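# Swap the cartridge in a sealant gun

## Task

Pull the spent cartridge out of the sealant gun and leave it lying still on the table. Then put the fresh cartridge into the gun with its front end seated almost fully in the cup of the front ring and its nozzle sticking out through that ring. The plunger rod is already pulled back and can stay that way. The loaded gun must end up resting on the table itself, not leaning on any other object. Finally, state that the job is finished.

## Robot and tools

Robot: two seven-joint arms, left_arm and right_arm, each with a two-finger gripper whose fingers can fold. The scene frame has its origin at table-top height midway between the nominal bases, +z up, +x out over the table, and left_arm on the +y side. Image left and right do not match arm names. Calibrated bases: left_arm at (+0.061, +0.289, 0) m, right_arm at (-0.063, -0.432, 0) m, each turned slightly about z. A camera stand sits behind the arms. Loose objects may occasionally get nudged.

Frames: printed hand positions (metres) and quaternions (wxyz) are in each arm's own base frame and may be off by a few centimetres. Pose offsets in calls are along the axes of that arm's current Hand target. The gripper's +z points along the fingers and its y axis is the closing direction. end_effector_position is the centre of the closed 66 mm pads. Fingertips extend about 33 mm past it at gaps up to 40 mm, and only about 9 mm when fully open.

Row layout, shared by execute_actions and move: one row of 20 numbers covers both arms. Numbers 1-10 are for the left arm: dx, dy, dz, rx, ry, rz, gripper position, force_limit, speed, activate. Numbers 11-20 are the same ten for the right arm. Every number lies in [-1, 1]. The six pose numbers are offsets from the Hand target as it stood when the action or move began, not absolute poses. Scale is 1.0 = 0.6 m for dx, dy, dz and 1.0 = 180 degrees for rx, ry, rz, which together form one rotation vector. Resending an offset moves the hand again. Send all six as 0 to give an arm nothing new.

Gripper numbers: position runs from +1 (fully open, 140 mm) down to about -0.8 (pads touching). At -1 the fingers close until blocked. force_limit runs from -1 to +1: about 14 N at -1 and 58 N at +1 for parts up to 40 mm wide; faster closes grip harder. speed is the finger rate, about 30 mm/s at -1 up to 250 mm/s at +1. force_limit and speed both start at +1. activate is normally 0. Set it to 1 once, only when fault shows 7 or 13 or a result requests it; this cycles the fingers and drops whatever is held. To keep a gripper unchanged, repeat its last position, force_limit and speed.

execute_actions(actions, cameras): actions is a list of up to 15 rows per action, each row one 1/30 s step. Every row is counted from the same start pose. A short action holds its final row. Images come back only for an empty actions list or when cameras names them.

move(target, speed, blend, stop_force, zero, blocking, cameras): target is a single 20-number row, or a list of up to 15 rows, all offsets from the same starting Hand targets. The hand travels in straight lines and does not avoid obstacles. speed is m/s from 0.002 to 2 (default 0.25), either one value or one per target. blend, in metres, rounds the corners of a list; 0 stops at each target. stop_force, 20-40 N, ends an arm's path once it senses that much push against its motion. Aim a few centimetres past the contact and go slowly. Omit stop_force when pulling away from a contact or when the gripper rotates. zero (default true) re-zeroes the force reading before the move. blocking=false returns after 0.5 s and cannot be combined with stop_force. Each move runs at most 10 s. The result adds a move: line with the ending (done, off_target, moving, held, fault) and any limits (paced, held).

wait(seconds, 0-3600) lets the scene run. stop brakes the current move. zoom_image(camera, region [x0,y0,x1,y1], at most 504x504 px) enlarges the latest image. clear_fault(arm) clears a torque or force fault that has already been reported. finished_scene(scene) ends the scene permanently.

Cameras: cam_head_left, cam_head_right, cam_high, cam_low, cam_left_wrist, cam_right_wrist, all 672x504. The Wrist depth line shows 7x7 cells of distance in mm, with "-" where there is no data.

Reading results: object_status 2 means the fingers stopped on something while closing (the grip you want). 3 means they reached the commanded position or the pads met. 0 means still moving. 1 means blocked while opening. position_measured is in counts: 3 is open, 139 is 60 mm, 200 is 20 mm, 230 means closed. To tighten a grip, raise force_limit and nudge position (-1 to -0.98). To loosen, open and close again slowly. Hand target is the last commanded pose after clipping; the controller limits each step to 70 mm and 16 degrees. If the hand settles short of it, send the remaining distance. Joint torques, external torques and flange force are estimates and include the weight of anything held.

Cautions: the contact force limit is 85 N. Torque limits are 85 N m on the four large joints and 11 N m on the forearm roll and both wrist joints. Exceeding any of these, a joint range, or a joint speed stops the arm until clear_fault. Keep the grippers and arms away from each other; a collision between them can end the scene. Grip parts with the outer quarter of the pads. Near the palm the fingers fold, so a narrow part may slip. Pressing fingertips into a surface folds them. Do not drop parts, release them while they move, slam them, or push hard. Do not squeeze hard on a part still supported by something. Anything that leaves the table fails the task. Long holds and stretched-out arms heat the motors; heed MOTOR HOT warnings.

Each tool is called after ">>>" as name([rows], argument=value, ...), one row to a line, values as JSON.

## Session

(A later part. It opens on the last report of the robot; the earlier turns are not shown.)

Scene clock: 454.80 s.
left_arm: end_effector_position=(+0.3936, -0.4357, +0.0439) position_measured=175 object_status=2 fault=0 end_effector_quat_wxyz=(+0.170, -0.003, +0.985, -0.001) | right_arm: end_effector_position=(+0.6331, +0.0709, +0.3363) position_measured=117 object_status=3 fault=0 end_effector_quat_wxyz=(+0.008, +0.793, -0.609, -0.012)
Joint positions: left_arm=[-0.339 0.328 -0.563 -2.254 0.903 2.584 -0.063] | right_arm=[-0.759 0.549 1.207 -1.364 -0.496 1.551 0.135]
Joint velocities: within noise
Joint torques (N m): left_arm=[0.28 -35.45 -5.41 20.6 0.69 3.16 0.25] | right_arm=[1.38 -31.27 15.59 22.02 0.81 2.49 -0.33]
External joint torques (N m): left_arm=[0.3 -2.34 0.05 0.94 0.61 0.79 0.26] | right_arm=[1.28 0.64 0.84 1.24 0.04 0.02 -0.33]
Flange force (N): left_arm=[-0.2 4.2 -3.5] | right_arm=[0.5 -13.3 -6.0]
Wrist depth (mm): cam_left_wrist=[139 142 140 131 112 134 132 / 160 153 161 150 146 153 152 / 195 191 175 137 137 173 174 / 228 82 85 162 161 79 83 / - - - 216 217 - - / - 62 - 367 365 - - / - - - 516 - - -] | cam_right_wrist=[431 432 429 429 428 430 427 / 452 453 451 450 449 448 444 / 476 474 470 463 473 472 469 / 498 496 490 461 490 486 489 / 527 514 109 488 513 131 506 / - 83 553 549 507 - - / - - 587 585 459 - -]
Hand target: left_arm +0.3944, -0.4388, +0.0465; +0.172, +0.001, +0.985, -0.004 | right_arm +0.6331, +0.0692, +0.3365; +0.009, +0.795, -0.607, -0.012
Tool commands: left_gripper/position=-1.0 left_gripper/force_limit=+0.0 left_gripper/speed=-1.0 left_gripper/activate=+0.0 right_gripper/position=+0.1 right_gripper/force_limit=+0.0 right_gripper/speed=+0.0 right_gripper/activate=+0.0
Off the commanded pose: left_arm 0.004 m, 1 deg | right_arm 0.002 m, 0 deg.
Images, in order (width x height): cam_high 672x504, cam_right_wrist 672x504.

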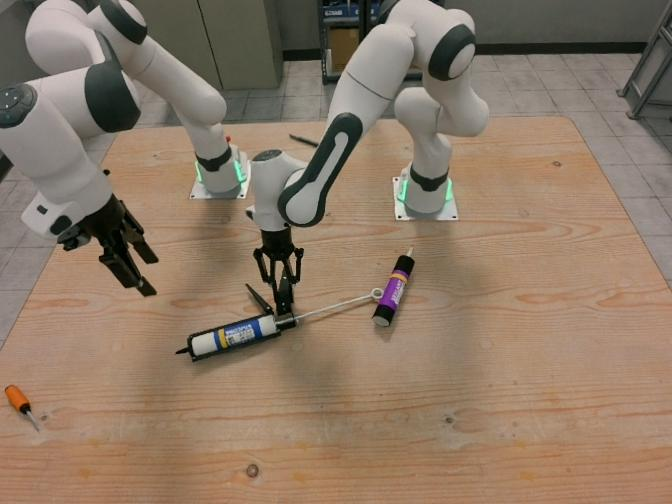

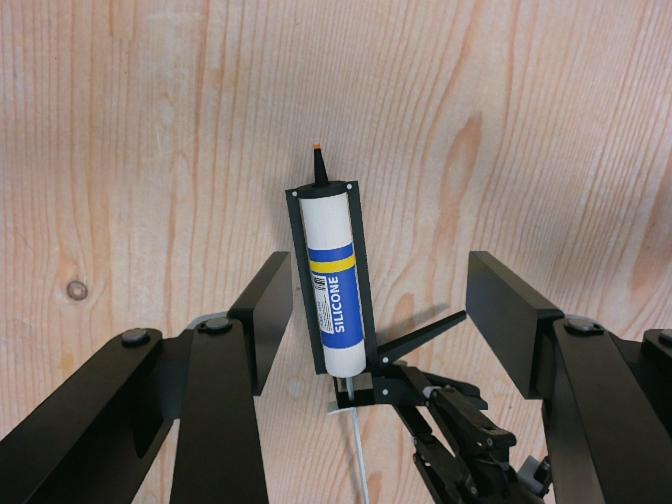

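>>> move(target=[0,0,0,0,0,0,-1,0.0,-1,0,-0.1477,-0.0923,0.15,0,0,-0.034,0.1,0,0,0], speed=0.12, cameras=["cam_right_wrist"])

Scene clock: 475.10 s.
left_arm: end_effector_position=(+0.3936, -0.4357, +0.0439) position_measured=175 object_status=2 fault=0 end_effector_quat_wxyz=(+0.170, -0.003, +0.985, -0.001) | right_arm: end_effector_position=(+0.6587, +0.1687, +0.2443) position_measured=117 object_status=3 fault=0 end_effector_quat_wxyz=(+0.010, +0.828, -0.560, -0.015)
Joint positions: left_arm=[-0.339 0.328 -0.563 -2.254 0.903 2.584 -0.063] | right_arm=[-0.495 0.711 1.093 -1.35 -0.605 1.668 0.184]
Joint velocities: left_arm=[within noise] | right_arm=[0.003 0 -0.003 0 -0.001 0.003 0.002]
Joint torques (N m): left_arm=[-0.03 -35.42 -5.1 20.59 0.64 3.18 0.24] | right_arm=[2.12 -38.94 18.48 21.11 0.9 2.86 0.12]
External joint torques (N m): left_arm=[-0.01 -2.15 0.39 0.84 0.56 0.79 0.25] | right_arm=[2.05 0.78 0.8 1.07 0.12 0.37 0.12]
Flange force (N): left_arm=[0.1 3.6 -2.4] | right_arm=[-1.2 -15.1 -3.2]
Wrist depth (mm): cam_left_wrist=[139 142 140 131 112 134 132 / 160 153 160 150 146 153 151 / 195 191 175 137 136 174 174 / 228 82 85 162 161 79 83 / - - - 216 217 - - / - 62 - 372 365 - - / - - - 515 - - -] | cam_right_wrist=[344 343 342 343 344 342 342 / 359 360 361 354 354 359 355 / 379 379 378 374 372 375 375 / 397 397 393 388 364 390 396 / 412 409 109 415 391 131 406 / - 83 441 436 414 - - / - - 465 465 468 - -]
Hand target: left_arm +0.3944, -0.4388, +0.0465; +0.173, +0.001, +0.985, -0.004 | right_arm +0.6605, +0.1693, +0.2457; +0.008, +0.826, -0.564, -0.012
Off the commanded pose: left_arm 0.004 m, 1 deg | right_arm 0.002 m, 1 deg.
move: done

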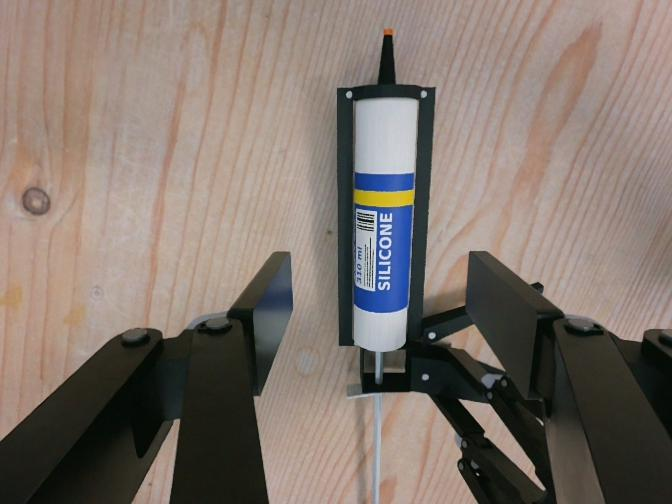

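>>> move(target=[0,0,0,0,0,0,-1,0.0,-1,0,0.0,0.005,0.225,0,0,0.0067,0.1,0,0,0], speed=0.1, cameras=["cam_right_wrist"])

Scene clock: 488.20 s.
left_arm: end_effector_position=(+0.3936, -0.4357, +0.0439) position_measured=175 object_status=2 fault=0 end_effector_quat_wxyz=(+0.170, -0.003, +0.985, -0.001) | right_arm: end_effector_position=(+0.6530, +0.1674, +0.1105) position_measured=117 object_status=3 fault=0 end_effector_quat_wxyz=(+0.009, +0.822, -0.569, -0.014)
Joint positions: left_arm=[-0.339 0.328 -0.563 -2.254 0.903 2.584 -0.063] | right_arm=[-0.516 0.789 0.997 -1.581 -0.683 1.947 0.268]
Joint velocities: left_arm=[within noise] | right_arm=[0 0.002 0 0 0.001 0.004 0.004]
Joint torques (N m): left_arm=[0 -35.4 -5.02 20.59 0.65 3.17 0.24] | right_arm=[2.07 -39.67 19.53 19.37 0.81 2.8 0.14]
External joint torques (N m): left_arm=[-0.11 -2.18 0.35 0.81 0.58 0.79 0.25] | right_arm=[1.81 0.18 0.21 0.58 0.09 0.35 0.13]
Flange force (N): left_arm=[0.3 3.6 -2.4] | right_arm=[-1.9 -8.2 0.6]
Wrist depth (mm): cam_left_wrist=[139 142 140 131 112 134 132 / 160 153 161 149 146 153 151 / 195 191 175 137 136 174 174 / 228 82 85 162 161 79 83 / - - - 217 216 - - / - 62 - 372 365 - - / - - - 513 - - -] | cam_right_wrist=[221 220 220 218 215 219 219 / 230 230 230 226 197 229 229 / 241 242 241 237 211 241 240 / 254 253 251 229 202 250 252 / 266 261 109 241 214 131 260 / - 83 283 259 246 - - / - - 302 299 269 - -]
Hand target: left_arm +0.3944, -0.4388, +0.0465; +0.173, +0.001, +0.985, -0.004 | right_arm +0.6537, +0.1681, +0.1108; +0.008, +0.820, -0.572, -0.012
Off the commanded pose: left_arm 0.004 m, 1 deg | right_arm 0.001 m, 0 deg.
move: done

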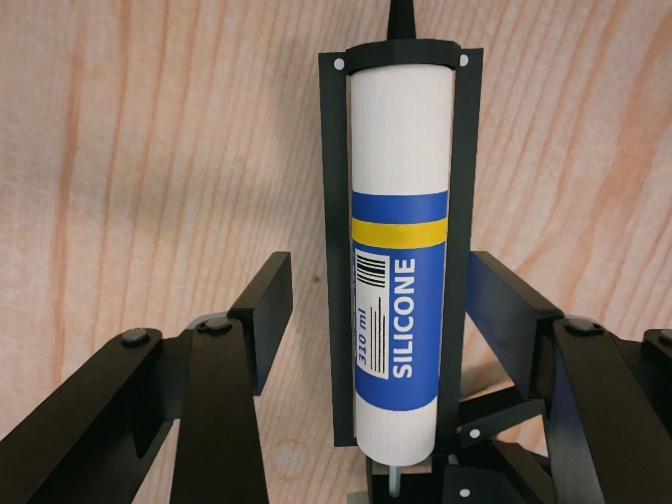

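>>> move([
  [0,0,0,0,0,0,-1,0.0,-1,0,0.0,0.0183,0.03,0,0,0.0007,0.1,0,0,0],
  [0,0,0,0,0,0,-1,0.0,-1,0,0.001,0.0183,0.0805,0,0,0.0007,0.1,0,0,0],
], speed=0.05, cameras=["cam_right_wrist"])

>>> execute_actions([
  [[0,0,0,0,0,0,-1,0,-1,0,0,0,0,0,0,0,-1,0.1,-1,0]],
])

>>> wait(seconds=1.5, cameras=["cam_right_wrist"])

Scene clock: 500.20 s.
left_arm: end_effector_position=(+0.3936, -0.4357, +0.0439) position_measured=175 object_status=2 fault=0 end_effector_quat_wxyz=(+0.170, -0.003, +0.985, -0.001) | right_arm: end_effector_position=(+0.6414, +0.1631, +0.0628) position_measured=117 object_status=3 fault=0 end_effector_quat_wxyz=(+0.009, +0.821, -0.571, -0.014)
Joint positions: left_arm=[-0.339 0.328 -0.563 -2.254 0.903 2.584 -0.063] | right_arm=[-0.52 0.807 0.949 -1.669 -0.713 2.053 0.296]
Joint velocities: left_arm=[within noise] | right_arm=[0.001 0.001 -0.001 0 0 0.003 0.005]
Joint torques (N m): left_arm=[-0.03 -35.46 -5.1 20.56 0.64 3.17 0.2] | right_arm=[2.04 -38.95 19.82 18.9 0.63 2.76 0.01]
External joint torques (N m): left_arm=[-0.07 -2.32 0.31 0.95 0.56 0.81 0.21] | right_arm=[1.88 0.95 0.41 0.62 -0.05 0.29 0.01]
Flange force (N): left_arm=[0.2 3.6 -2.7] | right_arm=[-1.7 -9.6 2.0]
Wrist depth (mm): cam_left_wrist=[139 142 140 131 112 134 132 / 160 153 160 149 146 153 151 / 195 191 175 142 136 174 174 / 228 82 85 162 161 79 83 / - - - 213 216 - - / - 62 - 371 365 - - / - - - 512 - - -] | cam_right_wrist=[177 176 176 132 132 175 175 / 184 185 185 155 154 183 183 / 195 193 193 - 164 193 192 / 203 203 200 163 154 200 202 / 212 210 109 168 162 131 208 / - 83 225 182 191 119 - / - - 238 206 204 - -]
Hand target: left_arm +0.3944, -0.4388, +0.0465; +0.173, +0.001, +0.985, -0.004 | right_arm +0.6422, +0.1638, +0.0628; +0.008, +0.819, -0.573, -0.012
Off the commanded pose: left_arm 0.004 m, 1 deg | right_arm 0.001 m, 0 deg.
move: done

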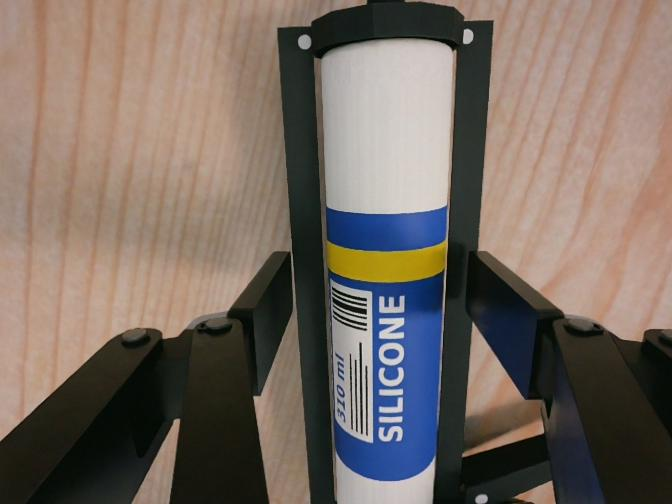

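Scene clock: 501.63 s.
left_arm: end_effector_position=(+0.3944, -0.4356, +0.0442) position_measured=175 object_status=2 fault=0 end_effector_quat_wxyz=(+0.171, -0.003, +0.985, -0.001) | right_arm: end_effector_position=(+0.6420, +0.1633, +0.0633) position_measured=163 object_status=0 fault=0 end_effector_quat_wxyz=(+0.009, +0.821, -0.570, -0.013)
Joint positions: left_arm=[-0.338 0.328 -0.563 -2.254 0.903 2.584 -0.062] | right_arm=[-0.518 0.805 0.948 -1.669 -0.713 2.055 0.296]
Joint torques (N m): left_arm=[-0.8 -35.13 -5.79 19.69 0.59 3.28 0.21] | right_arm=[1.88 -38.28 19.28 19.14 0.34 3.35 0.12]
External joint torques (N m): left_arm=[-0.89 -1.85 -0.4 -0.08 0.51 0.89 0.22] | right_arm=[1.62 1.59 -0.1 0.88 -0.33 0.88 0.11]
Flange force (N): left_arm=[2.5 4.4 -3.1] | right_arm=[-1.3 -11.2 4.4]
Wrist depth (mm): cam_left_wrist=[139 142 140 112 112 134 132 / 161 154 161 150 147 153 152 / 196 191 175 137 136 174 174 / 229 82 85 162 162 79 80 / - - - 217 217 - - / - 62 - 374 367 - - / - - - 512 - - -] | cam_right_wrist=[177 177 178 133 133 176 175 / 186 185 185 154 157 184 183 / 197 194 193 - 167 193 192 / 204 204 204 157 156 202 202 / 215 213 102 161 158 108 211 / - - - 171 173 - - / - - - 184 181 - -]
Hand target: left_arm +0.3944, -0.4388, +0.0465; +0.173, +0.001, +0.985, -0.004 | right_arm +0.6422, +0.1638, +0.0628; +0.008, +0.819, -0.573, -0.012
Off the commanded pose: left_arm 0.004 m, 1 deg | right_arm 0.001 m, 0 deg.

Scene clock: 503.13 s.
left_arm: end_effector_position=(+0.3944, -0.4356, +0.0442) position_measured=175 object_status=2 fault=0 end_effector_quat_wxyz=(+0.171, -0.003, +0.985, -0.001) | right_arm: end_effector_position=(+0.6420, +0.1633, +0.0633) position_measured=163 object_status=2 fault=0 end_effector_quat_wxyz=(+0.009, +0.821, -0.570, -0.013)
Joint positions: left_arm=[-0.338 0.328 -0.563 -2.254 0.903 2.584 -0.062] | right_arm=[-0.518 0.805 0.948 -1.669 -0.713 2.055 0.296]
Joint torques (N m): left_arm=[-0.83 -35.18 -5.75 19.74 0.58 3.28 0.15] | right_arm=[1.88 -38.25 19.28 19.08 0.33 3.34 0.13]
External joint torques (N m): left_arm=[-0.75 -1.96 -0.22 0 0.49 0.88 0.16] | right_arm=[1.75 1.58 -0.01 0.82 -0.34 0.88 0.13]
Flange force (N): left_arm=[2.4 4.6 -3.1] | right_arm=[-1.5 -11.1 4.4]
Wrist depth (mm): cam_left_wrist=[139 142 140 112 111 134 132 / 161 154 161 150 146 153 151 / 197 192 175 137 136 174 174 / 229 82 85 163 161 79 80 / - - - 214 216 - - / - 62 - 372 367 - - / - - - 515 - - -] | cam_right_wrist=[177 177 176 133 133 176 176 / 186 185 186 157 157 184 184 / 196 195 194 158 167 193 193 / 204 204 203 157 156 203 203 / 215 212 102 161 159 109 210 / - - - 171 173 - - / - - - 184 181 - -]
Hand target: left_arm +0.3944, -0.4388, +0.0465; +0.173, +0.001, +0.985, -0.004 | right_arm +0.6422, +0.1638, +0.0628; +0.008, +0.819, -0.573, -0.012
Tool commands: left_gripper/position=-1.0 left_gripper/force_limit=+0.0 left_gripper/speed=-1.0 left_gripper/activate=+0.0 right_gripper/position=-1.0 right_gripper/force_limit=+0.1 right_gripper/speed=-1.0 right_gripper/activate=+0.0
Off the commanded pose: left_arm 0.004 m, 1 deg | right_arm 0.001 m, 0 deg.
wait: 1.50 s; at rest by 0.17 s

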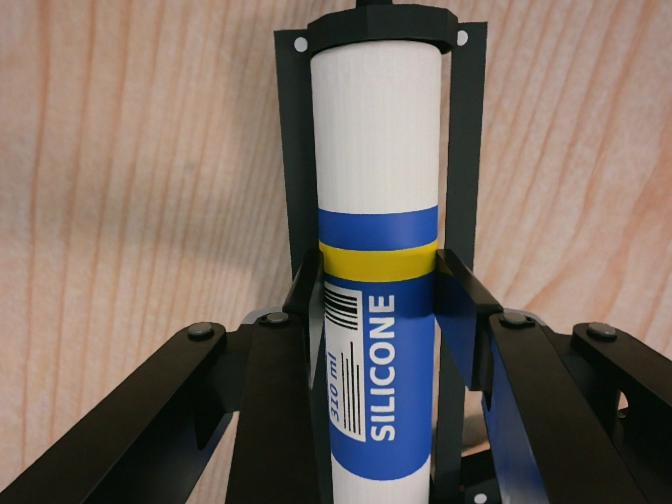

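>>> move(target=[0,0,0,0,0,0,-1,0.0,-1,0,-0.0133,0,0,0,0,0,-1,0.1,-1,0], speed=0.03, stop_force=20, cameras=["cam_right_wrist"])

Scene clock: 514.73 s.
left_arm: end_effector_position=(+0.3943, -0.4343, +0.0436) position_measured=175 object_status=2 fault=0 end_effector_quat_wxyz=(+0.170, -0.003, +0.985, +0.000) | right_arm: end_effector_position=(+0.6415, +0.1650, +0.0639) position_measured=163 object_status=2 fault=0 end_effector_quat_wxyz=(+0.010, +0.820, -0.572, -0.011)
Joint positions: left_arm=[-0.337 0.328 -0.563 -2.255 0.903 2.582 -0.062] | right_arm=[-0.512 0.801 0.944 -1.67 -0.713 2.055 0.304]
Joint torques (N m): left_arm=[-0.69 -35.09 -6.09 20.87 0.68 3.64 0.15] | right_arm=[4.53 -37.58 21.28 17.29 1.5 3.2 0.28]
External joint torques (N m): left_arm=[-0.69 -1.9 -0.63 1.2 0.6 1.26 0.16] | right_arm=[4.29 2.41 1.95 -1.12 0.83 0.71 0.27]
Flange force (N): left_arm=[0.7 1.8 -1.8] | right_arm=[-6.0 -8.5 4.1]
Wrist depth (mm): cam_left_wrist=[139 141 140 131 112 134 132 / 160 153 160 149 146 153 151 / 194 190 175 137 137 173 174 / 227 89 85 162 161 79 80 / - - - 216 217 - - / - 62 - 372 365 - - / - - - 514 - - -] | cam_right_wrist=[178 178 178 133 133 177 176 / 186 187 186 159 157 185 184 / 195 195 195 - 167 194 192 / 205 205 205 157 156 202 202 / 215 213 102 161 158 108 211 / - - - 173 172 - - / - - - 187 182 - -]
Hand target: left_arm +0.3944, -0.4388, +0.0465; +0.173, +0.001, +0.985, -0.004 | right_arm +0.6395, +0.1713, +0.0629; +0.008, +0.819, -0.573, -0.012
Off the commanded pose: left_arm 0.005 m, 1 deg | right_arm 0.007 m, 0 deg.
move: off_target (right_arm)

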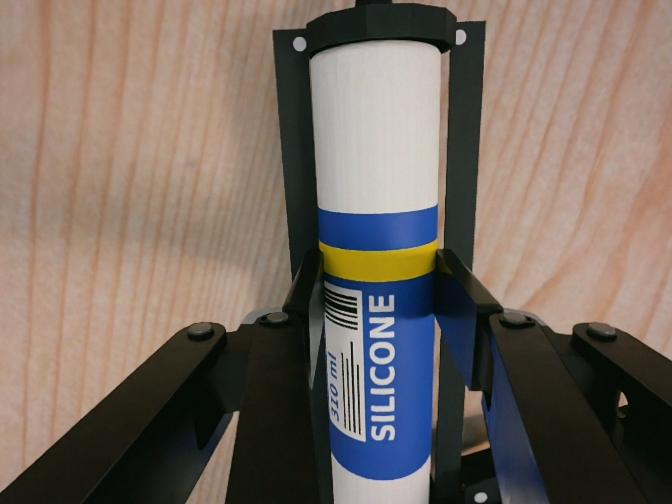

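>>> move(target=[0,0,0,0,0,0,-1,0.0,-1,0,-0.0133,0,0,0,0,0,-1,0.1,-1,0], speed=0.03, stop_force=26, zero=false, cameras=["cam_right_wrist"])

Scene clock: 524.30 s.
left_arm: end_effector_position=(+0.3942, -0.4334, +0.0432) position_measured=175 object_status=2 fault=0 end_effector_quat_wxyz=(+0.170, -0.003, +0.985, +0.001) | right_arm: end_effector_position=(+0.6413, +0.1665, +0.0642) position_measured=163 object_status=2 fault=0 end_effector_quat_wxyz=(+0.012, +0.819, -0.573, -0.008)
Joint positions: left_arm=[-0.337 0.327 -0.563 -2.255 0.903 2.58 -0.062] | right_arm=[-0.507 0.798 0.943 -1.672 -0.718 2.055 0.314]
Joint torques (N m): left_arm=[-0.57 -34.98 -5.83 21.37 0.68 3.93 0.22] | right_arm=[6.68 -36.45 23.5 16.13 2.37 3.36 0.41]
External joint torques (N m): left_arm=[-0.68 -1.8 -0.48 1.65 0.61 1.57 0.23] | right_arm=[6.51 3.39 4.36 -2.24 1.71 0.9 0.4]
Flange force (N): left_arm=[-0.2 0.9 -0.6] | right_arm=[-9.7 -8.1 3.8]
Wrist depth (mm): cam_left_wrist=[138 141 139 131 112 133 131 / 159 152 160 149 129 152 151 / 193 190 174 137 137 174 174 / 226 82 85 162 161 79 80 / - - - 213 217 - - / - 62 - 369 365 - - / - - - 560 - - -] | cam_right_wrist=[180 179 179 131 137 177 178 / 188 187 188 157 158 185 186 / 196 196 195 163 165 194 194 / 205 205 205 157 156 203 202 / 216 213 102 161 158 108 210 / - - - 171 172 - - / - - - 184 183 - -]
Hand target: left_arm +0.3944, -0.4388, +0.0465; +0.173, +0.001, +0.985, -0.004 | right_arm +0.6367, +0.1788, +0.0630; +0.008, +0.819, -0.573, -0.012
Off the commanded pose: left_arm 0.006 m, 1 deg | right_arm 0.013 m, 1 deg.
move: off_target (right_arm)

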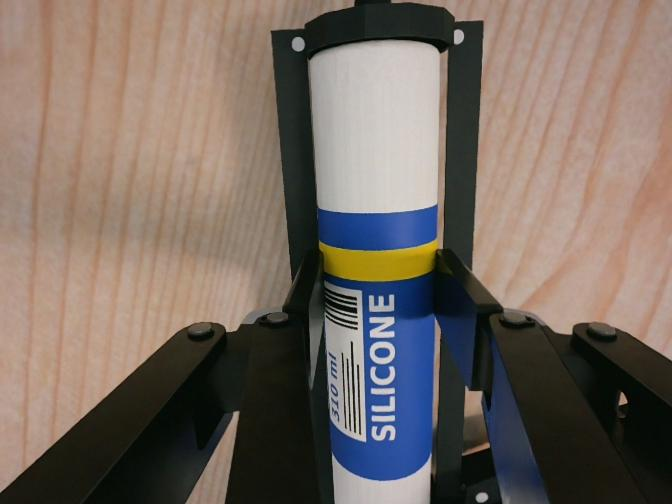

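>>> execute_actions([
  [[0,0,0,0,0,0,-1,0,-1,0,0.0133,0,0,0,0,0,-1,0.1,-1,0]],
], cameras=["cam_left_wrist","cam_high","cam_low"])

Scene clock: 533.80 s.
left_arm: end_effector_position=(+0.3942, -0.4334, +0.0432) position_measured=175 object_status=2 fault=0 end_effector_quat_wxyz=(+0.170, -0.003, +0.985, +0.001) | right_arm: end_effector_position=(+0.6413, +0.1662, +0.0641) position_measured=163 object_status=2 fault=0 end_effector_quat_wxyz=(+0.011, +0.819, -0.574, -0.009)
Joint positions: left_arm=[-0.337 0.327 -0.563 -2.255 0.903 2.58 -0.062] | right_arm=[-0.51 0.8 0.946 -1.672 -0.718 2.055 0.314]
Joint torques (N m): left_arm=[-0.6 -34.89 -5.85 20.83 0.68 3.83 0.19] | right_arm=[3.16 -36.83 21.75 18.3 1.57 3.29 0.14]
External joint torques (N m): left_arm=[-0.51 -1.68 -0.31 1.15 0.6 1.45 0.2] | right_arm=[3.2 2.95 2.69 -0.1 0.92 0.83 0.14]
Flange force (N): left_arm=[0.4 2.1 -0.8] | right_arm=[-4.2 -10.4 2.9]
Wrist depth (mm): cam_left_wrist=[138 141 139 131 112 134 131 / 159 152 159 149 129 152 150 / 193 189 174 137 137 173 174 / 226 82 85 162 161 79 80 / - - - 214 216 - - / - 62 - 371 363 - - / - - - 512 - - -] | cam_right_wrist=[179 179 179 133 135 178 177 / 187 187 187 157 157 185 185 / 195 196 195 - 164 193 193 / 206 205 204 157 156 202 203 / 216 212 102 161 158 108 211 / - - - 172 172 - - / - - - 184 183 - -]
Hand target: left_arm +0.3944, -0.4388, +0.0465; +0.173, +0.001, +0.985, -0.004 | right_arm +0.6395, +0.1713, +0.0629; +0.008, +0.819, -0.573, -0.012
Off the commanded pose: left_arm 0.006 m, 1 deg | right_arm 0.006 m, 0 deg.
Images, in order (width x height): cam_high 672x504, cam_low 672x504, cam_left_wrist 672x504.

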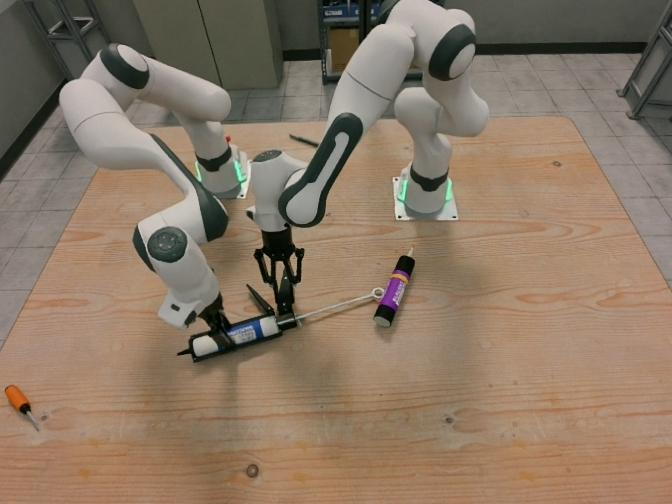

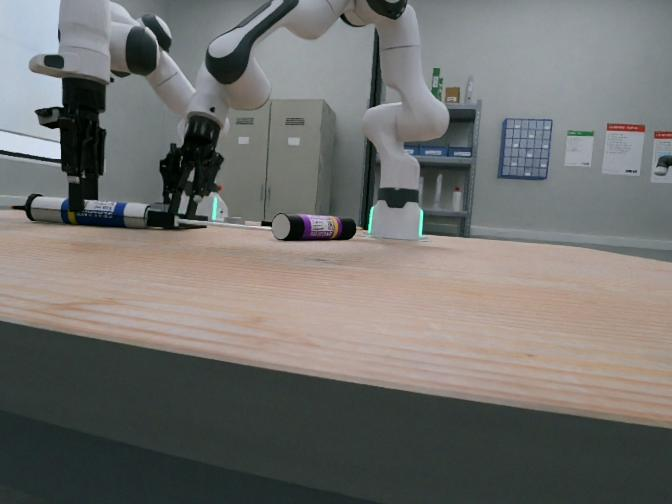

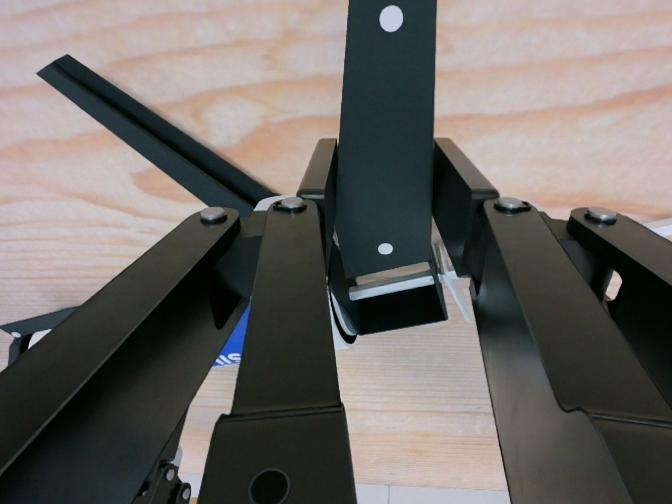

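>>> zoom_image(camera="cam_low", region=[0, 150, 240, 260])

>>> zoom_image(camera="cam_left_wrist", region=[180, 150, 500, 390])

Scaled by 2.100.

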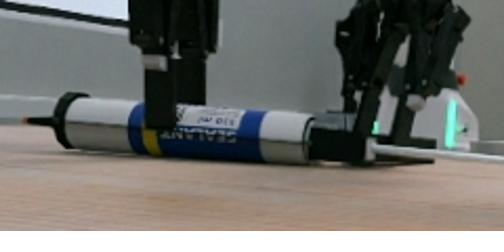

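Scaled by 1.575.

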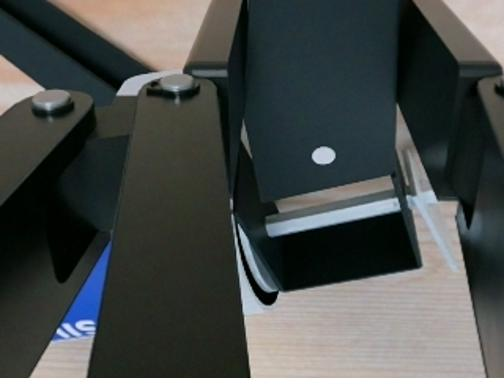

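>>> execute_actions([
  [[0,0,0,0,0,0,-1,0,-1,0,0.008,0,0,0,0,0,-1,0.1,-1,0]],
], cameras=["cam_right_wrist","cam_head_right"])

>>> zoom_image(camera="cam_right_wrist", region=[260, 0, 500, 120])

>>> zoom_image(camera="cam_right_wrist", region=[260, 380, 500, 504])

Scene clock: 554.83 s.
left_arm: end_effector_position=(+0.3944, -0.4334, +0.0434) position_measured=175 object_status=2 fault=0 end_effector_quat_wxyz=(+0.170, -0.003, +0.985, +0.001) | right_arm: end_effector_position=(+0.6413, +0.1657, +0.0638) position_measured=163 object_status=2 fault=0 end_effector_quat_wxyz=(+0.010, +0.819, -0.574, -0.010)
Joint positions: left_arm=[-0.337 0.327 -0.563 -2.255 0.904 2.58 -0.062] | right_arm=[-0.515 0.803 0.949 -1.672 -0.718 2.055 0.313]
Joint torques (N m): left_arm=[-0.56 -34.89 -5.93 20.6 0.59 3.66 0.18] | right_arm=[1.67 -37.11 20.39 18.66 1.01 2.97 -0.13]
External joint torques (N m): left_arm=[-0.66 -1.71 -0.57 0.89 0.51 1.3 0.19] | right_arm=[1.67 2.65 1.19 0.33 0.35 0.5 -0.13]
Flange force (N): left_arm=[0.9 2.4 -1.8] | right_arm=[-1.5 -10.2 3.1]
Wrist depth (mm): cam_left_wrist=[138 141 139 131 112 134 131 / 164 152 159 148 146 152 151 / 194 190 174 138 137 173 174 / 226 82 85 162 161 79 83 / - - - 209 216 - - / - 62 - 371 365 - - / - - - 510 - - -] | cam_right_wrist=[178 178 178 133 135 177 177 / 187 186 186 157 158 184 184 / 195 196 195 - 166 194 193 / 205 204 204 157 157 203 202 / 216 213 102 161 159 108 211 / - - - 172 172 - - / - - - 187 181 - -]
Hand target: left_arm +0.3944, -0.4388, +0.0465; +0.173, +0.001, +0.985, -0.004 | right_arm +0.6411, +0.1668, +0.0628; +0.008, +0.819, -0.573, -0.012
Off the commanded pose: left_arm 0.006 m, 1 deg | right_arm 0.001 m, 0 deg.
Images, in order (width x height): cam_head_right 672x504, cam_right_wrist 672x504.

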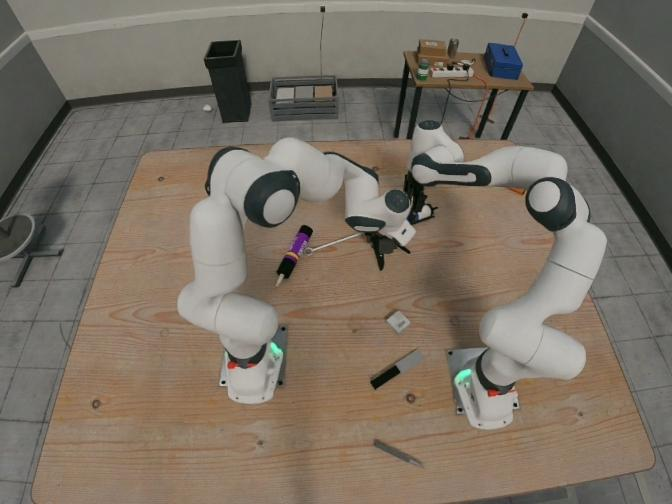

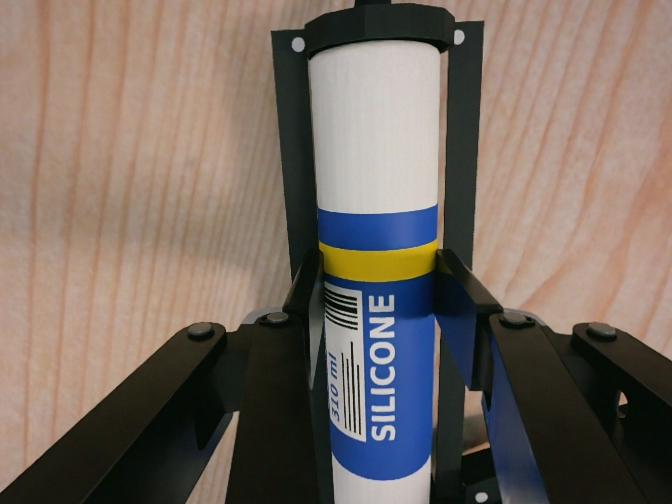

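Scaled by 2.100.

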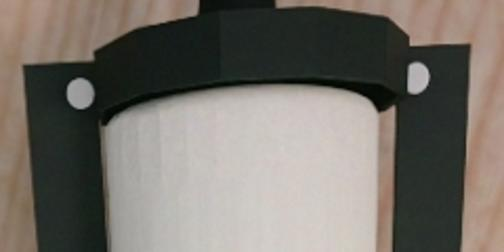

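Scaled by 2.100.

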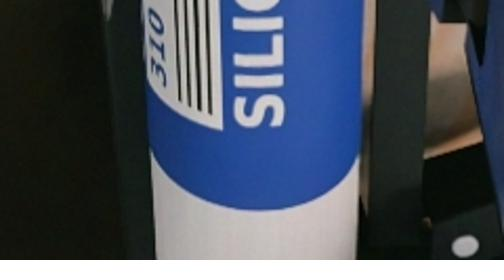

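>>> execute_actions([
  [[0,0,0,0,0,0,-1,0,-1,0,0,0,0,0,0,0,-1,0.1,-1,0]],
], cameras=["cam_left_wrist"])

>>> zoom_image(camera="cam_left_wrist", region=[310, 240, 460, 360])

Scene clock: 588.97 s.
left_arm: end_effector_position=(+0.3944, -0.4334, +0.0434) position_measured=175 object_status=2 fault=0 end_effector_quat_wxyz=(+0.170, -0.003, +0.985, +0.001) | right_arm: end_effector_position=(+0.6413, +0.1657, +0.0638) position_measured=163 object_status=2 fault=0 end_effector_quat_wxyz=(+0.010, +0.819, -0.574, -0.010)
Joint positions: left_arm=[-0.337 0.327 -0.563 -2.255 0.904 2.58 -0.062] | right_arm=[-0.515 0.803 0.949 -1.672 -0.718 2.055 0.313]
Joint torques (N m): left_arm=[-0.63 -34.87 -5.89 20.59 0.6 3.68 0.15] | right_arm=[1.74 -37.17 20.42 18.65 1.03 2.98 -0.12]
External joint torques (N m): left_arm=[-0.66 -1.78 -0.48 0.97 0.52 1.32 0.16] | right_arm=[1.46 2.68 1 0.37 0.36 0.5 -0.12]
Flange force (N): left_arm=[0.9 2.4 -1.7] | right_arm=[-1.2 -10.1 3.2]
Wrist depth (mm): cam_left_wrist=[138 141 139 131 112 134 131 / 164 152 159 149 146 152 151 / 193 190 174 137 137 173 175 / 226 82 85 163 161 79 83 / - - - 213 216 - - / - 62 - 370 364 - - / - - - 563 - - -] | cam_right_wrist=[178 178 178 133 133 177 176 / 187 186 186 154 157 185 184 / 195 195 194 - 165 193 193 / 205 205 204 157 156 204 202 / 215 213 102 160 159 108 210 / - - - 172 172 - - / - - - 185 181 - -]
Hand target: left_arm +0.3944, -0.4388, +0.0465; +0.173, +0.001, +0.985, -0.004 | right_arm +0.6411, +0.1668, +0.0628; +0.008, +0.819, -0.573, -0.012
Off the commanded pose: left_arm 0.006 m, 1 deg | right_arm 0.001 m, 0 deg.

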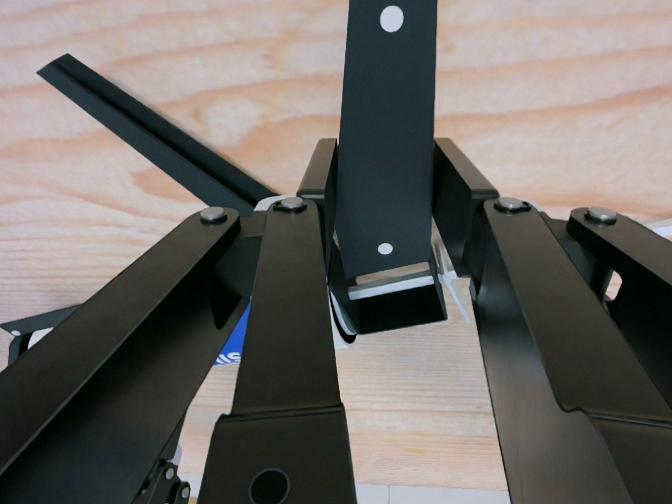

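Scaled by 3.360.

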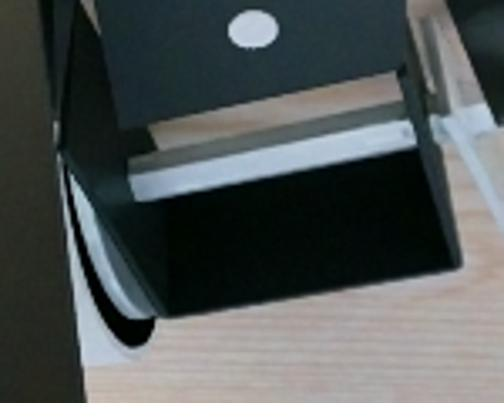

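>>> move(target=[0,0,0,0,0,0,-1,0.0,-1,0,-0.04,0,0,0,0,0,-1,0.1,-1,0], speed=0.03, stop_force=32, cameras=["cam_right_wrist"])

>>> zoom_image(camera="cam_right_wrist", region=[260, 0, 500, 120])

Scene clock: 600.53 s.
left_arm: end_effector_position=(+0.3950, -0.4306, +0.0432) position_measured=175 object_status=2 fault=0 end_effector_quat_wxyz=(+0.170, -0.006, +0.985, +0.004) | right_arm: end_effector_position=(+0.6413, +0.1704, +0.0649) position_measured=163 object_status=2 fault=0 end_effector_quat_wxyz=(+0.012, +0.818, -0.576, -0.003)
Joint positions: left_arm=[-0.332 0.326 -0.566 -2.257 0.904 2.575 -0.066] | right_arm=[-0.502 0.799 0.948 -1.673 -0.73 2.055 0.335]
Joint torques (N m): left_arm=[-1.07 -33.85 -6.65 22.21 1.12 4.6 0.32] | right_arm=[9.1 -35.36 26.83 14.83 3.48 3.45 0.39]
External joint torques (N m): left_arm=[-1.12 -0.8 -1.25 2.58 1.03 2.25 0.33] | right_arm=[8.98 4.52 7.58 -3.59 2.83 0.98 0.38]
Flange force (N): left_arm=[-1.2 -3.4 3.9] | right_arm=[-13.8 -6.7 2.3]
Wrist depth (mm): cam_left_wrist=[138 141 139 131 112 134 132 / 163 152 159 148 145 153 152 / 192 188 174 137 137 173 174 / 225 82 85 162 156 79 80 / - - - 214 216 - - / - 62 - 370 365 - - / - - - 509 - - -] | cam_right_wrist=[182 181 179 133 142 180 178 / 189 189 186 - 159 186 186 / 198 197 197 - 168 195 194 / 207 207 205 157 156 204 202 / 217 214 102 161 158 108 210 / - - - 171 171 - - / - - - 184 181 - -]
Hand target: left_arm +0.3944, -0.4388, +0.0465; +0.173, +0.001, +0.985, -0.004 | right_arm +0.6329, +0.1893, +0.0631; +0.008, +0.819, -0.573, -0.012
Off the commanded pose: left_arm 0.009 m, 1 deg | right_arm 0.021 m, 1 deg.
move: off_target (right_arm)

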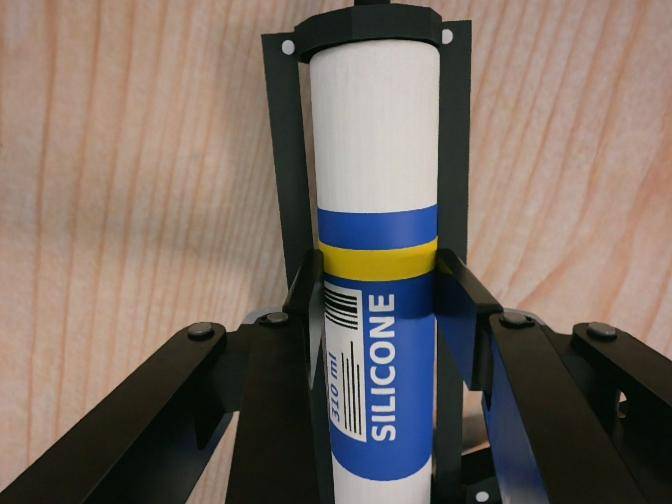

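Scaled by 2.100.

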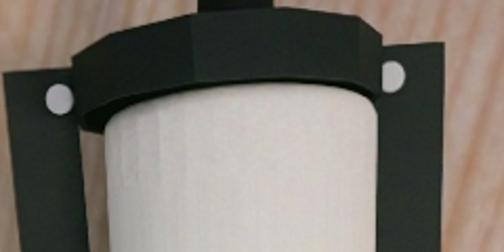

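>>> move(target=[0,0,0,0,0,0,-1,0.0,-1,0,0.03,0,0,0,0,0,-1,0.1,-1,0], speed=0.05)

>>> execute_actions([
  [[0,0,0,0,0,0,-1,0,-1,0,0,0,0,0,0,0,0.1,0.1,-1,0]],
])

>>> wait(seconds=0.7)

>>> move(target=[0,0,0,0,0,0,-1,0.0,-1,0,-0.075,0,-0.1,0,0,0,0.1,0.1,-1,0], speed=0.12, cameras=["cam_right_wrist"])

>>> zoom_image(camera="cam_right_wrist", region=[280, 270, 500, 430])

Scene clock: 628.77 s.
left_arm: end_effector_position=(+0.3951, -0.4308, +0.0433) position_measured=175 object_status=2 fault=0 end_effector_quat_wxyz=(+0.171, -0.006, +0.985, +0.004) | right_arm: end_effector_position=(+0.6412, +0.1687, +0.0637) position_measured=163 object_status=2 fault=0 end_effector_quat_wxyz=(+0.009, +0.817, -0.576, -0.008)
Joint positions: left_arm=[-0.332 0.326 -0.567 -2.257 0.905 2.575 -0.066] | right_arm=[-0.516 0.808 0.957 -1.673 -0.729 2.055 0.33]
Joint velocities: left_arm=[within noise] | right_arm=[-0.002 0.003 0.001 0 0 0.001 -0.004]
Joint torques (N m): left_arm=[-0.94 -33.92 -6.79 21.66 0.81 4.25 0.32] | right_arm=[3.3 -37.27 22.39 18.25 1.52 2.71 -0.25]
External joint torques (N m): left_arm=[-0.91 -0.86 -1.32 2.01 0.72 1.89 0.33] | right_arm=[3.09 2.53 2.8 0.02 0.86 0.22 -0.26]
Flange force (N): left_arm=[-1.0 -2.0 1.5] | right_arm=[-3.5 -10.8 1.0]
Wrist depth (mm): cam_left_wrist=[138 141 139 131 112 134 132 / 159 152 159 149 146 153 152 / 192 189 174 137 136 173 174 / 226 82 85 162 161 79 80 / - - - 214 217 - - / - 62 - 372 365 - - / - - - 512 - - -] | cam_right_wrist=[179 179 177 130 140 178 176 / 187 187 185 154 155 184 184 / 196 196 194 - 166 193 193 / 205 205 204 157 156 203 202 / 216 213 102 160 158 108 209 / - - - 171 172 - - / - - - 184 178 - -]
Hand target: left_arm +0.3944, -0.4388, +0.0465; +0.173, +0.001, +0.985, -0.004 | right_arm +0.6391, +0.1724, +0.0629; +0.008, +0.819, -0.573, -0.012
Off the commanded pose: left_arm 0.009 m, 1 deg | right_arm 0.004 m, 1 deg.
move: off_target (right_arm)

Scene clock: 630.00 s.
left_arm: end_effector_position=(+0.3938, -0.4343, +0.0436) position_measured=175 object_status=2 fault=0 end_effector_quat_wxyz=(+0.170, -0.003, +0.985, +0.000) | right_arm: end_effector_position=(+0.6402, +0.1714, +0.0633) position_measured=117 object_status=0 fault=0 end_effector_quat_wxyz=(+0.008, +0.818, -0.575, -0.011)
Joint positions: left_arm=[-0.332 0.328 -0.569 -2.256 0.906 2.582 -0.065] | right_arm=[-0.516 0.812 0.961 -1.673 -0.729 2.054 0.33]
Joint torques (N m): left_arm=[-0.31 -34.7 -5.59 21.16 0.71 3.23 0.25] | right_arm=[1.68 -38.21 20.93 18.92 0.8 2.54 -0.22]
External joint torques (N m): left_arm=[-0.28 -1.65 -0.04 1.5 0.62 0.86 0.26] | right_arm=[1.51 1.38 1.31 0.85 0.12 0.07 -0.22]
Flange force (N): left_arm=[-0.9 0.4 -0.5] | right_arm=[-1.2 -9.9 0.6]
Wrist depth (mm): cam_left_wrist=[139 142 140 131 112 134 132 / 160 153 160 149 146 152 151 / 194 191 175 137 136 173 174 / 228 82 85 162 161 79 83 / - - - 216 217 - - / - 62 - 369 362 - - / - - - 512 - - -] | cam_right_wrist=[178 178 177 133 133 176 175 / 186 185 186 159 157 183 183 / 195 195 195 161 161 192 192 / 205 204 202 160 156 200 201 / 214 211 109 171 161 131 207 / - 83 226 182 192 119 - / - - 238 210 204 - -]
Hand target: left_arm +0.3944, -0.4388, +0.0465; +0.173, +0.001, +0.985, -0.004 | right_arm +0.6391, +0.1724, +0.0629; +0.008, +0.819, -0.573, -0.012
Off the commanded pose: left_arm 0.005 m, 1 deg | right_arm 0.002 m, 0 deg.

Scene clock: 630.70 s.
left_arm: end_effector_position=(+0.3938, -0.4343, +0.0436) position_measured=175 object_status=2 fault=0 end_effector_quat_wxyz=(+0.170, -0.003, +0.985, +0.000) | right_arm: end_effector_position=(+0.6402, +0.1714, +0.0633) position_measured=117 object_status=3 fault=0 end_effector_quat_wxyz=(+0.008, +0.818, -0.575, -0.011)
Joint positions: left_arm=[-0.332 0.328 -0.569 -2.256 0.906 2.582 -0.065] | right_arm=[-0.516 0.812 0.961 -1.673 -0.729 2.054 0.33]
Joint torques (N m): left_arm=[-0.38 -34.63 -5.48 21.17 0.68 3.21 0.14] | right_arm=[1.66 -38.16 20.94 18.91 0.78 2.55 -0.2]
External joint torques (N m): left_arm=[-0.38 -1.58 0.04 1.5 0.6 0.84 0.15] | right_arm=[1.74 1.46 1.47 0.72 0.12 0.08 -0.2]
Flange force (N): left_arm=[-0.6 0.0 0.1] | right_arm=[-1.5 -10.0 0.7]
Wrist depth (mm): cam_left_wrist=[139 142 140 131 112 134 132 / 160 153 160 149 146 153 151 / 195 190 175 137 136 173 173 / 227 82 85 162 161 79 83 / - - - 218 217 - - / - 62 - 371 364 - - / - - - 512 - - -] | cam_right_wrist=[178 178 177 133 130 175 175 / 186 186 186 152 158 184 183 / 195 194 195 159 162 192 192 / 205 204 202 159 156 200 201 / 213 210 109 171 161 131 207 / - 83 226 181 192 119 - / - - 239 209 204 - -]
Hand target: left_arm +0.3944, -0.4388, +0.0465; +0.173, +0.001, +0.985, -0.004 | right_arm +0.6391, +0.1724, +0.0629; +0.008, +0.819, -0.573, -0.012
Tool commands: left_gripper/position=-1.0 left_gripper/force_limit=+0.0 left_gripper/speed=-1.0 left_gripper/activate=+0.0 right_gripper/position=+0.1 right_gripper/force_limit=+0.1 right_gripper/speed=-1.0 right_gripper/activate=+0.0
Off the commanded pose: left_arm 0.005 m, 1 deg | right_arm 0.002 m, 0 deg.
wait: 0.70 s; at rest by 0.17 s

Scene clock: 631.97 s.
left_arm: end_effector_position=(+0.3938, -0.4343, +0.0436) position_measured=175 object_status=2 fault=0 end_effector_quat_wxyz=(+0.170, -0.003, +0.985, +0.000) | right_arm: end_effector_position=(+0.6259, +0.2148, +0.1224) position_measured=117 object_status=3 fault=0 end_effector_quat_wxyz=(+0.007, +0.822, -0.569, -0.011)
Joint positions: left_arm=[-0.332 0.328 -0.569 -2.256 0.906 2.582 -0.065] | right_arm=[-0.484 0.737 1.026 -1.645 -0.659 1.965 0.347]
Joint velocities: left_arm=[within noise] | right_arm=[0 -0.001 -0.002 -0.001 0.003 -0.006 0.003]
Joint torques (N m): left_arm=[-0.32 -34.58 -5.5 21.18 0.7 3.23 0.26] | right_arm=[1.95 -37.24 19.88 20.67 1.1 2.48 0.14]
External joint torques (N m): left_arm=[-0.44 -1.57 -0.1 1.49 0.63 0.87 0.27] | right_arm=[1.58 0.52 0.88 1.36 0.39 -0.02 0.13]
Flange force (N): left_arm=[-0.8 0.0 -0.2] | right_arm=[-2.2 -11.2 -1.4]
Wrist depth (mm): cam_left_wrist=[139 141 140 131 112 134 131 / 160 153 160 149 146 153 151 / 194 191 175 137 137 173 173 / 227 82 85 162 161 79 83 / - - - 216 217 - - / - 62 - 369 365 - - / - - - 512 - - -] | cam_right_wrist=[233 232 233 202 206 229 229 / 242 243 243 210 214 240 239 / 255 256 254 219 224 252 251 / 268 268 264 227 223 261 261 / 279 276 109 259 249 131 272 / - 83 295 293 269 119 - / - - 315 313 312 - -]
Hand target: left_arm +0.3944, -0.4388, +0.0465; +0.173, +0.001, +0.985, -0.004 | right_arm +0.6254, +0.2147, +0.1233; +0.008, +0.819, -0.573, -0.012
Off the commanded pose: left_arm 0.005 m, 1 deg | right_arm 0.001 m, 1 deg.
move: done

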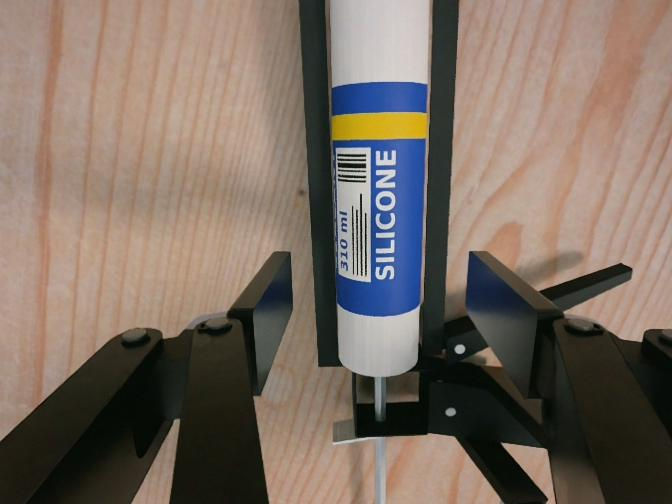

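Scaled by 2.291.

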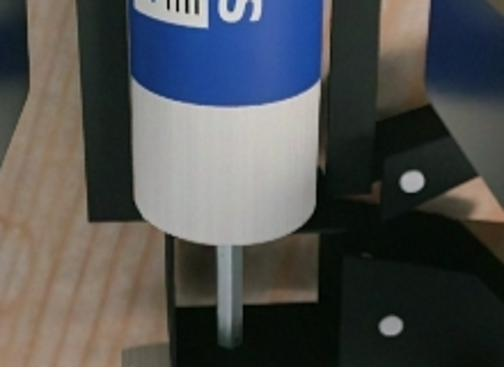

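>>> move([
  [0,0,0,0,0,0,-1,0.0,-1,0,0.083,0,0.06,0,0,0,0.1,0,0,0],
  [0,0,0,0,0,0,-1,0.0,-1,0,0.084,0,0.093,0,0,0,0.1,0,0,0],
], speed=0.08, cameras=["cam_right_wrist"])

Scene clock: 652.07 s.
left_arm: end_effector_position=(+0.3938, -0.4343, +0.0436) position_measured=175 object_status=2 fault=0 end_effector_quat_wxyz=(+0.170, -0.003, +0.985, +0.000) | right_arm: end_effector_position=(+0.6402, +0.1663, +0.0672) position_measured=117 object_status=3 fault=0 end_effector_quat_wxyz=(+0.010, +0.819, -0.574, -0.014)
Joint positions: left_arm=[-0.332 0.328 -0.569 -2.256 0.906 2.582 -0.065] | right_arm=[-0.529 0.812 0.971 -1.668 -0.725 2.038 0.316]
Joint velocities: left_arm=[within noise] | right_arm=[0.001 0 0.001 0 0 0.004 0.001]
Joint torques (N m): left_arm=[-0.27 -34.68 -5.54 21.16 0.67 3.21 0.22] | right_arm=[1.98 -38.55 20.62 18.9 0.56 2.77 -0.1]
External joint torques (N m): left_arm=[-0.24 -1.64 0 1.48 0.59 0.83 0.23] | right_arm=[1.66 0.89 0.82 0.89 -0.12 0.31 -0.1]
Flange force (N): left_arm=[-0.9 0.4 -0.5] | right_arm=[-1.4 -9.7 1.2]
Wrist depth (mm): cam_left_wrist=[139 141 139 131 112 134 131 / 160 153 161 150 146 153 151 / 194 190 175 137 136 173 174 / 227 82 85 162 161 79 84 / - - - 217 217 - - / - 62 - 369 366 - - / - - - 509 - - -] | cam_right_wrist=[180 180 180 136 138 180 180 / 189 189 189 158 163 188 188 / 197 198 198 162 169 196 197 / 207 207 205 162 162 205 206 / 217 214 109 174 170 131 213 / - 83 230 188 194 119 - / - - 244 213 209 - -]
Hand target: left_arm +0.3944, -0.4388, +0.0465; +0.173, +0.001, +0.985, -0.004 | right_arm +0.6410, +0.1673, +0.0670; +0.008, +0.819, -0.573, -0.012
Off the commanded pose: left_arm 0.005 m, 1 deg | right_arm 0.001 m, 0 deg.
move: done

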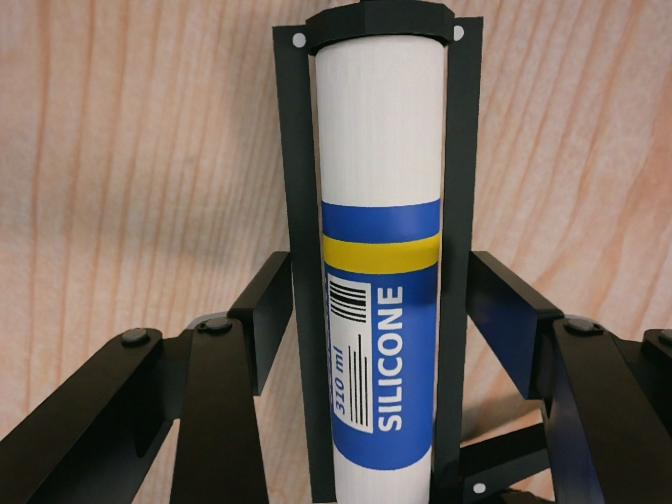

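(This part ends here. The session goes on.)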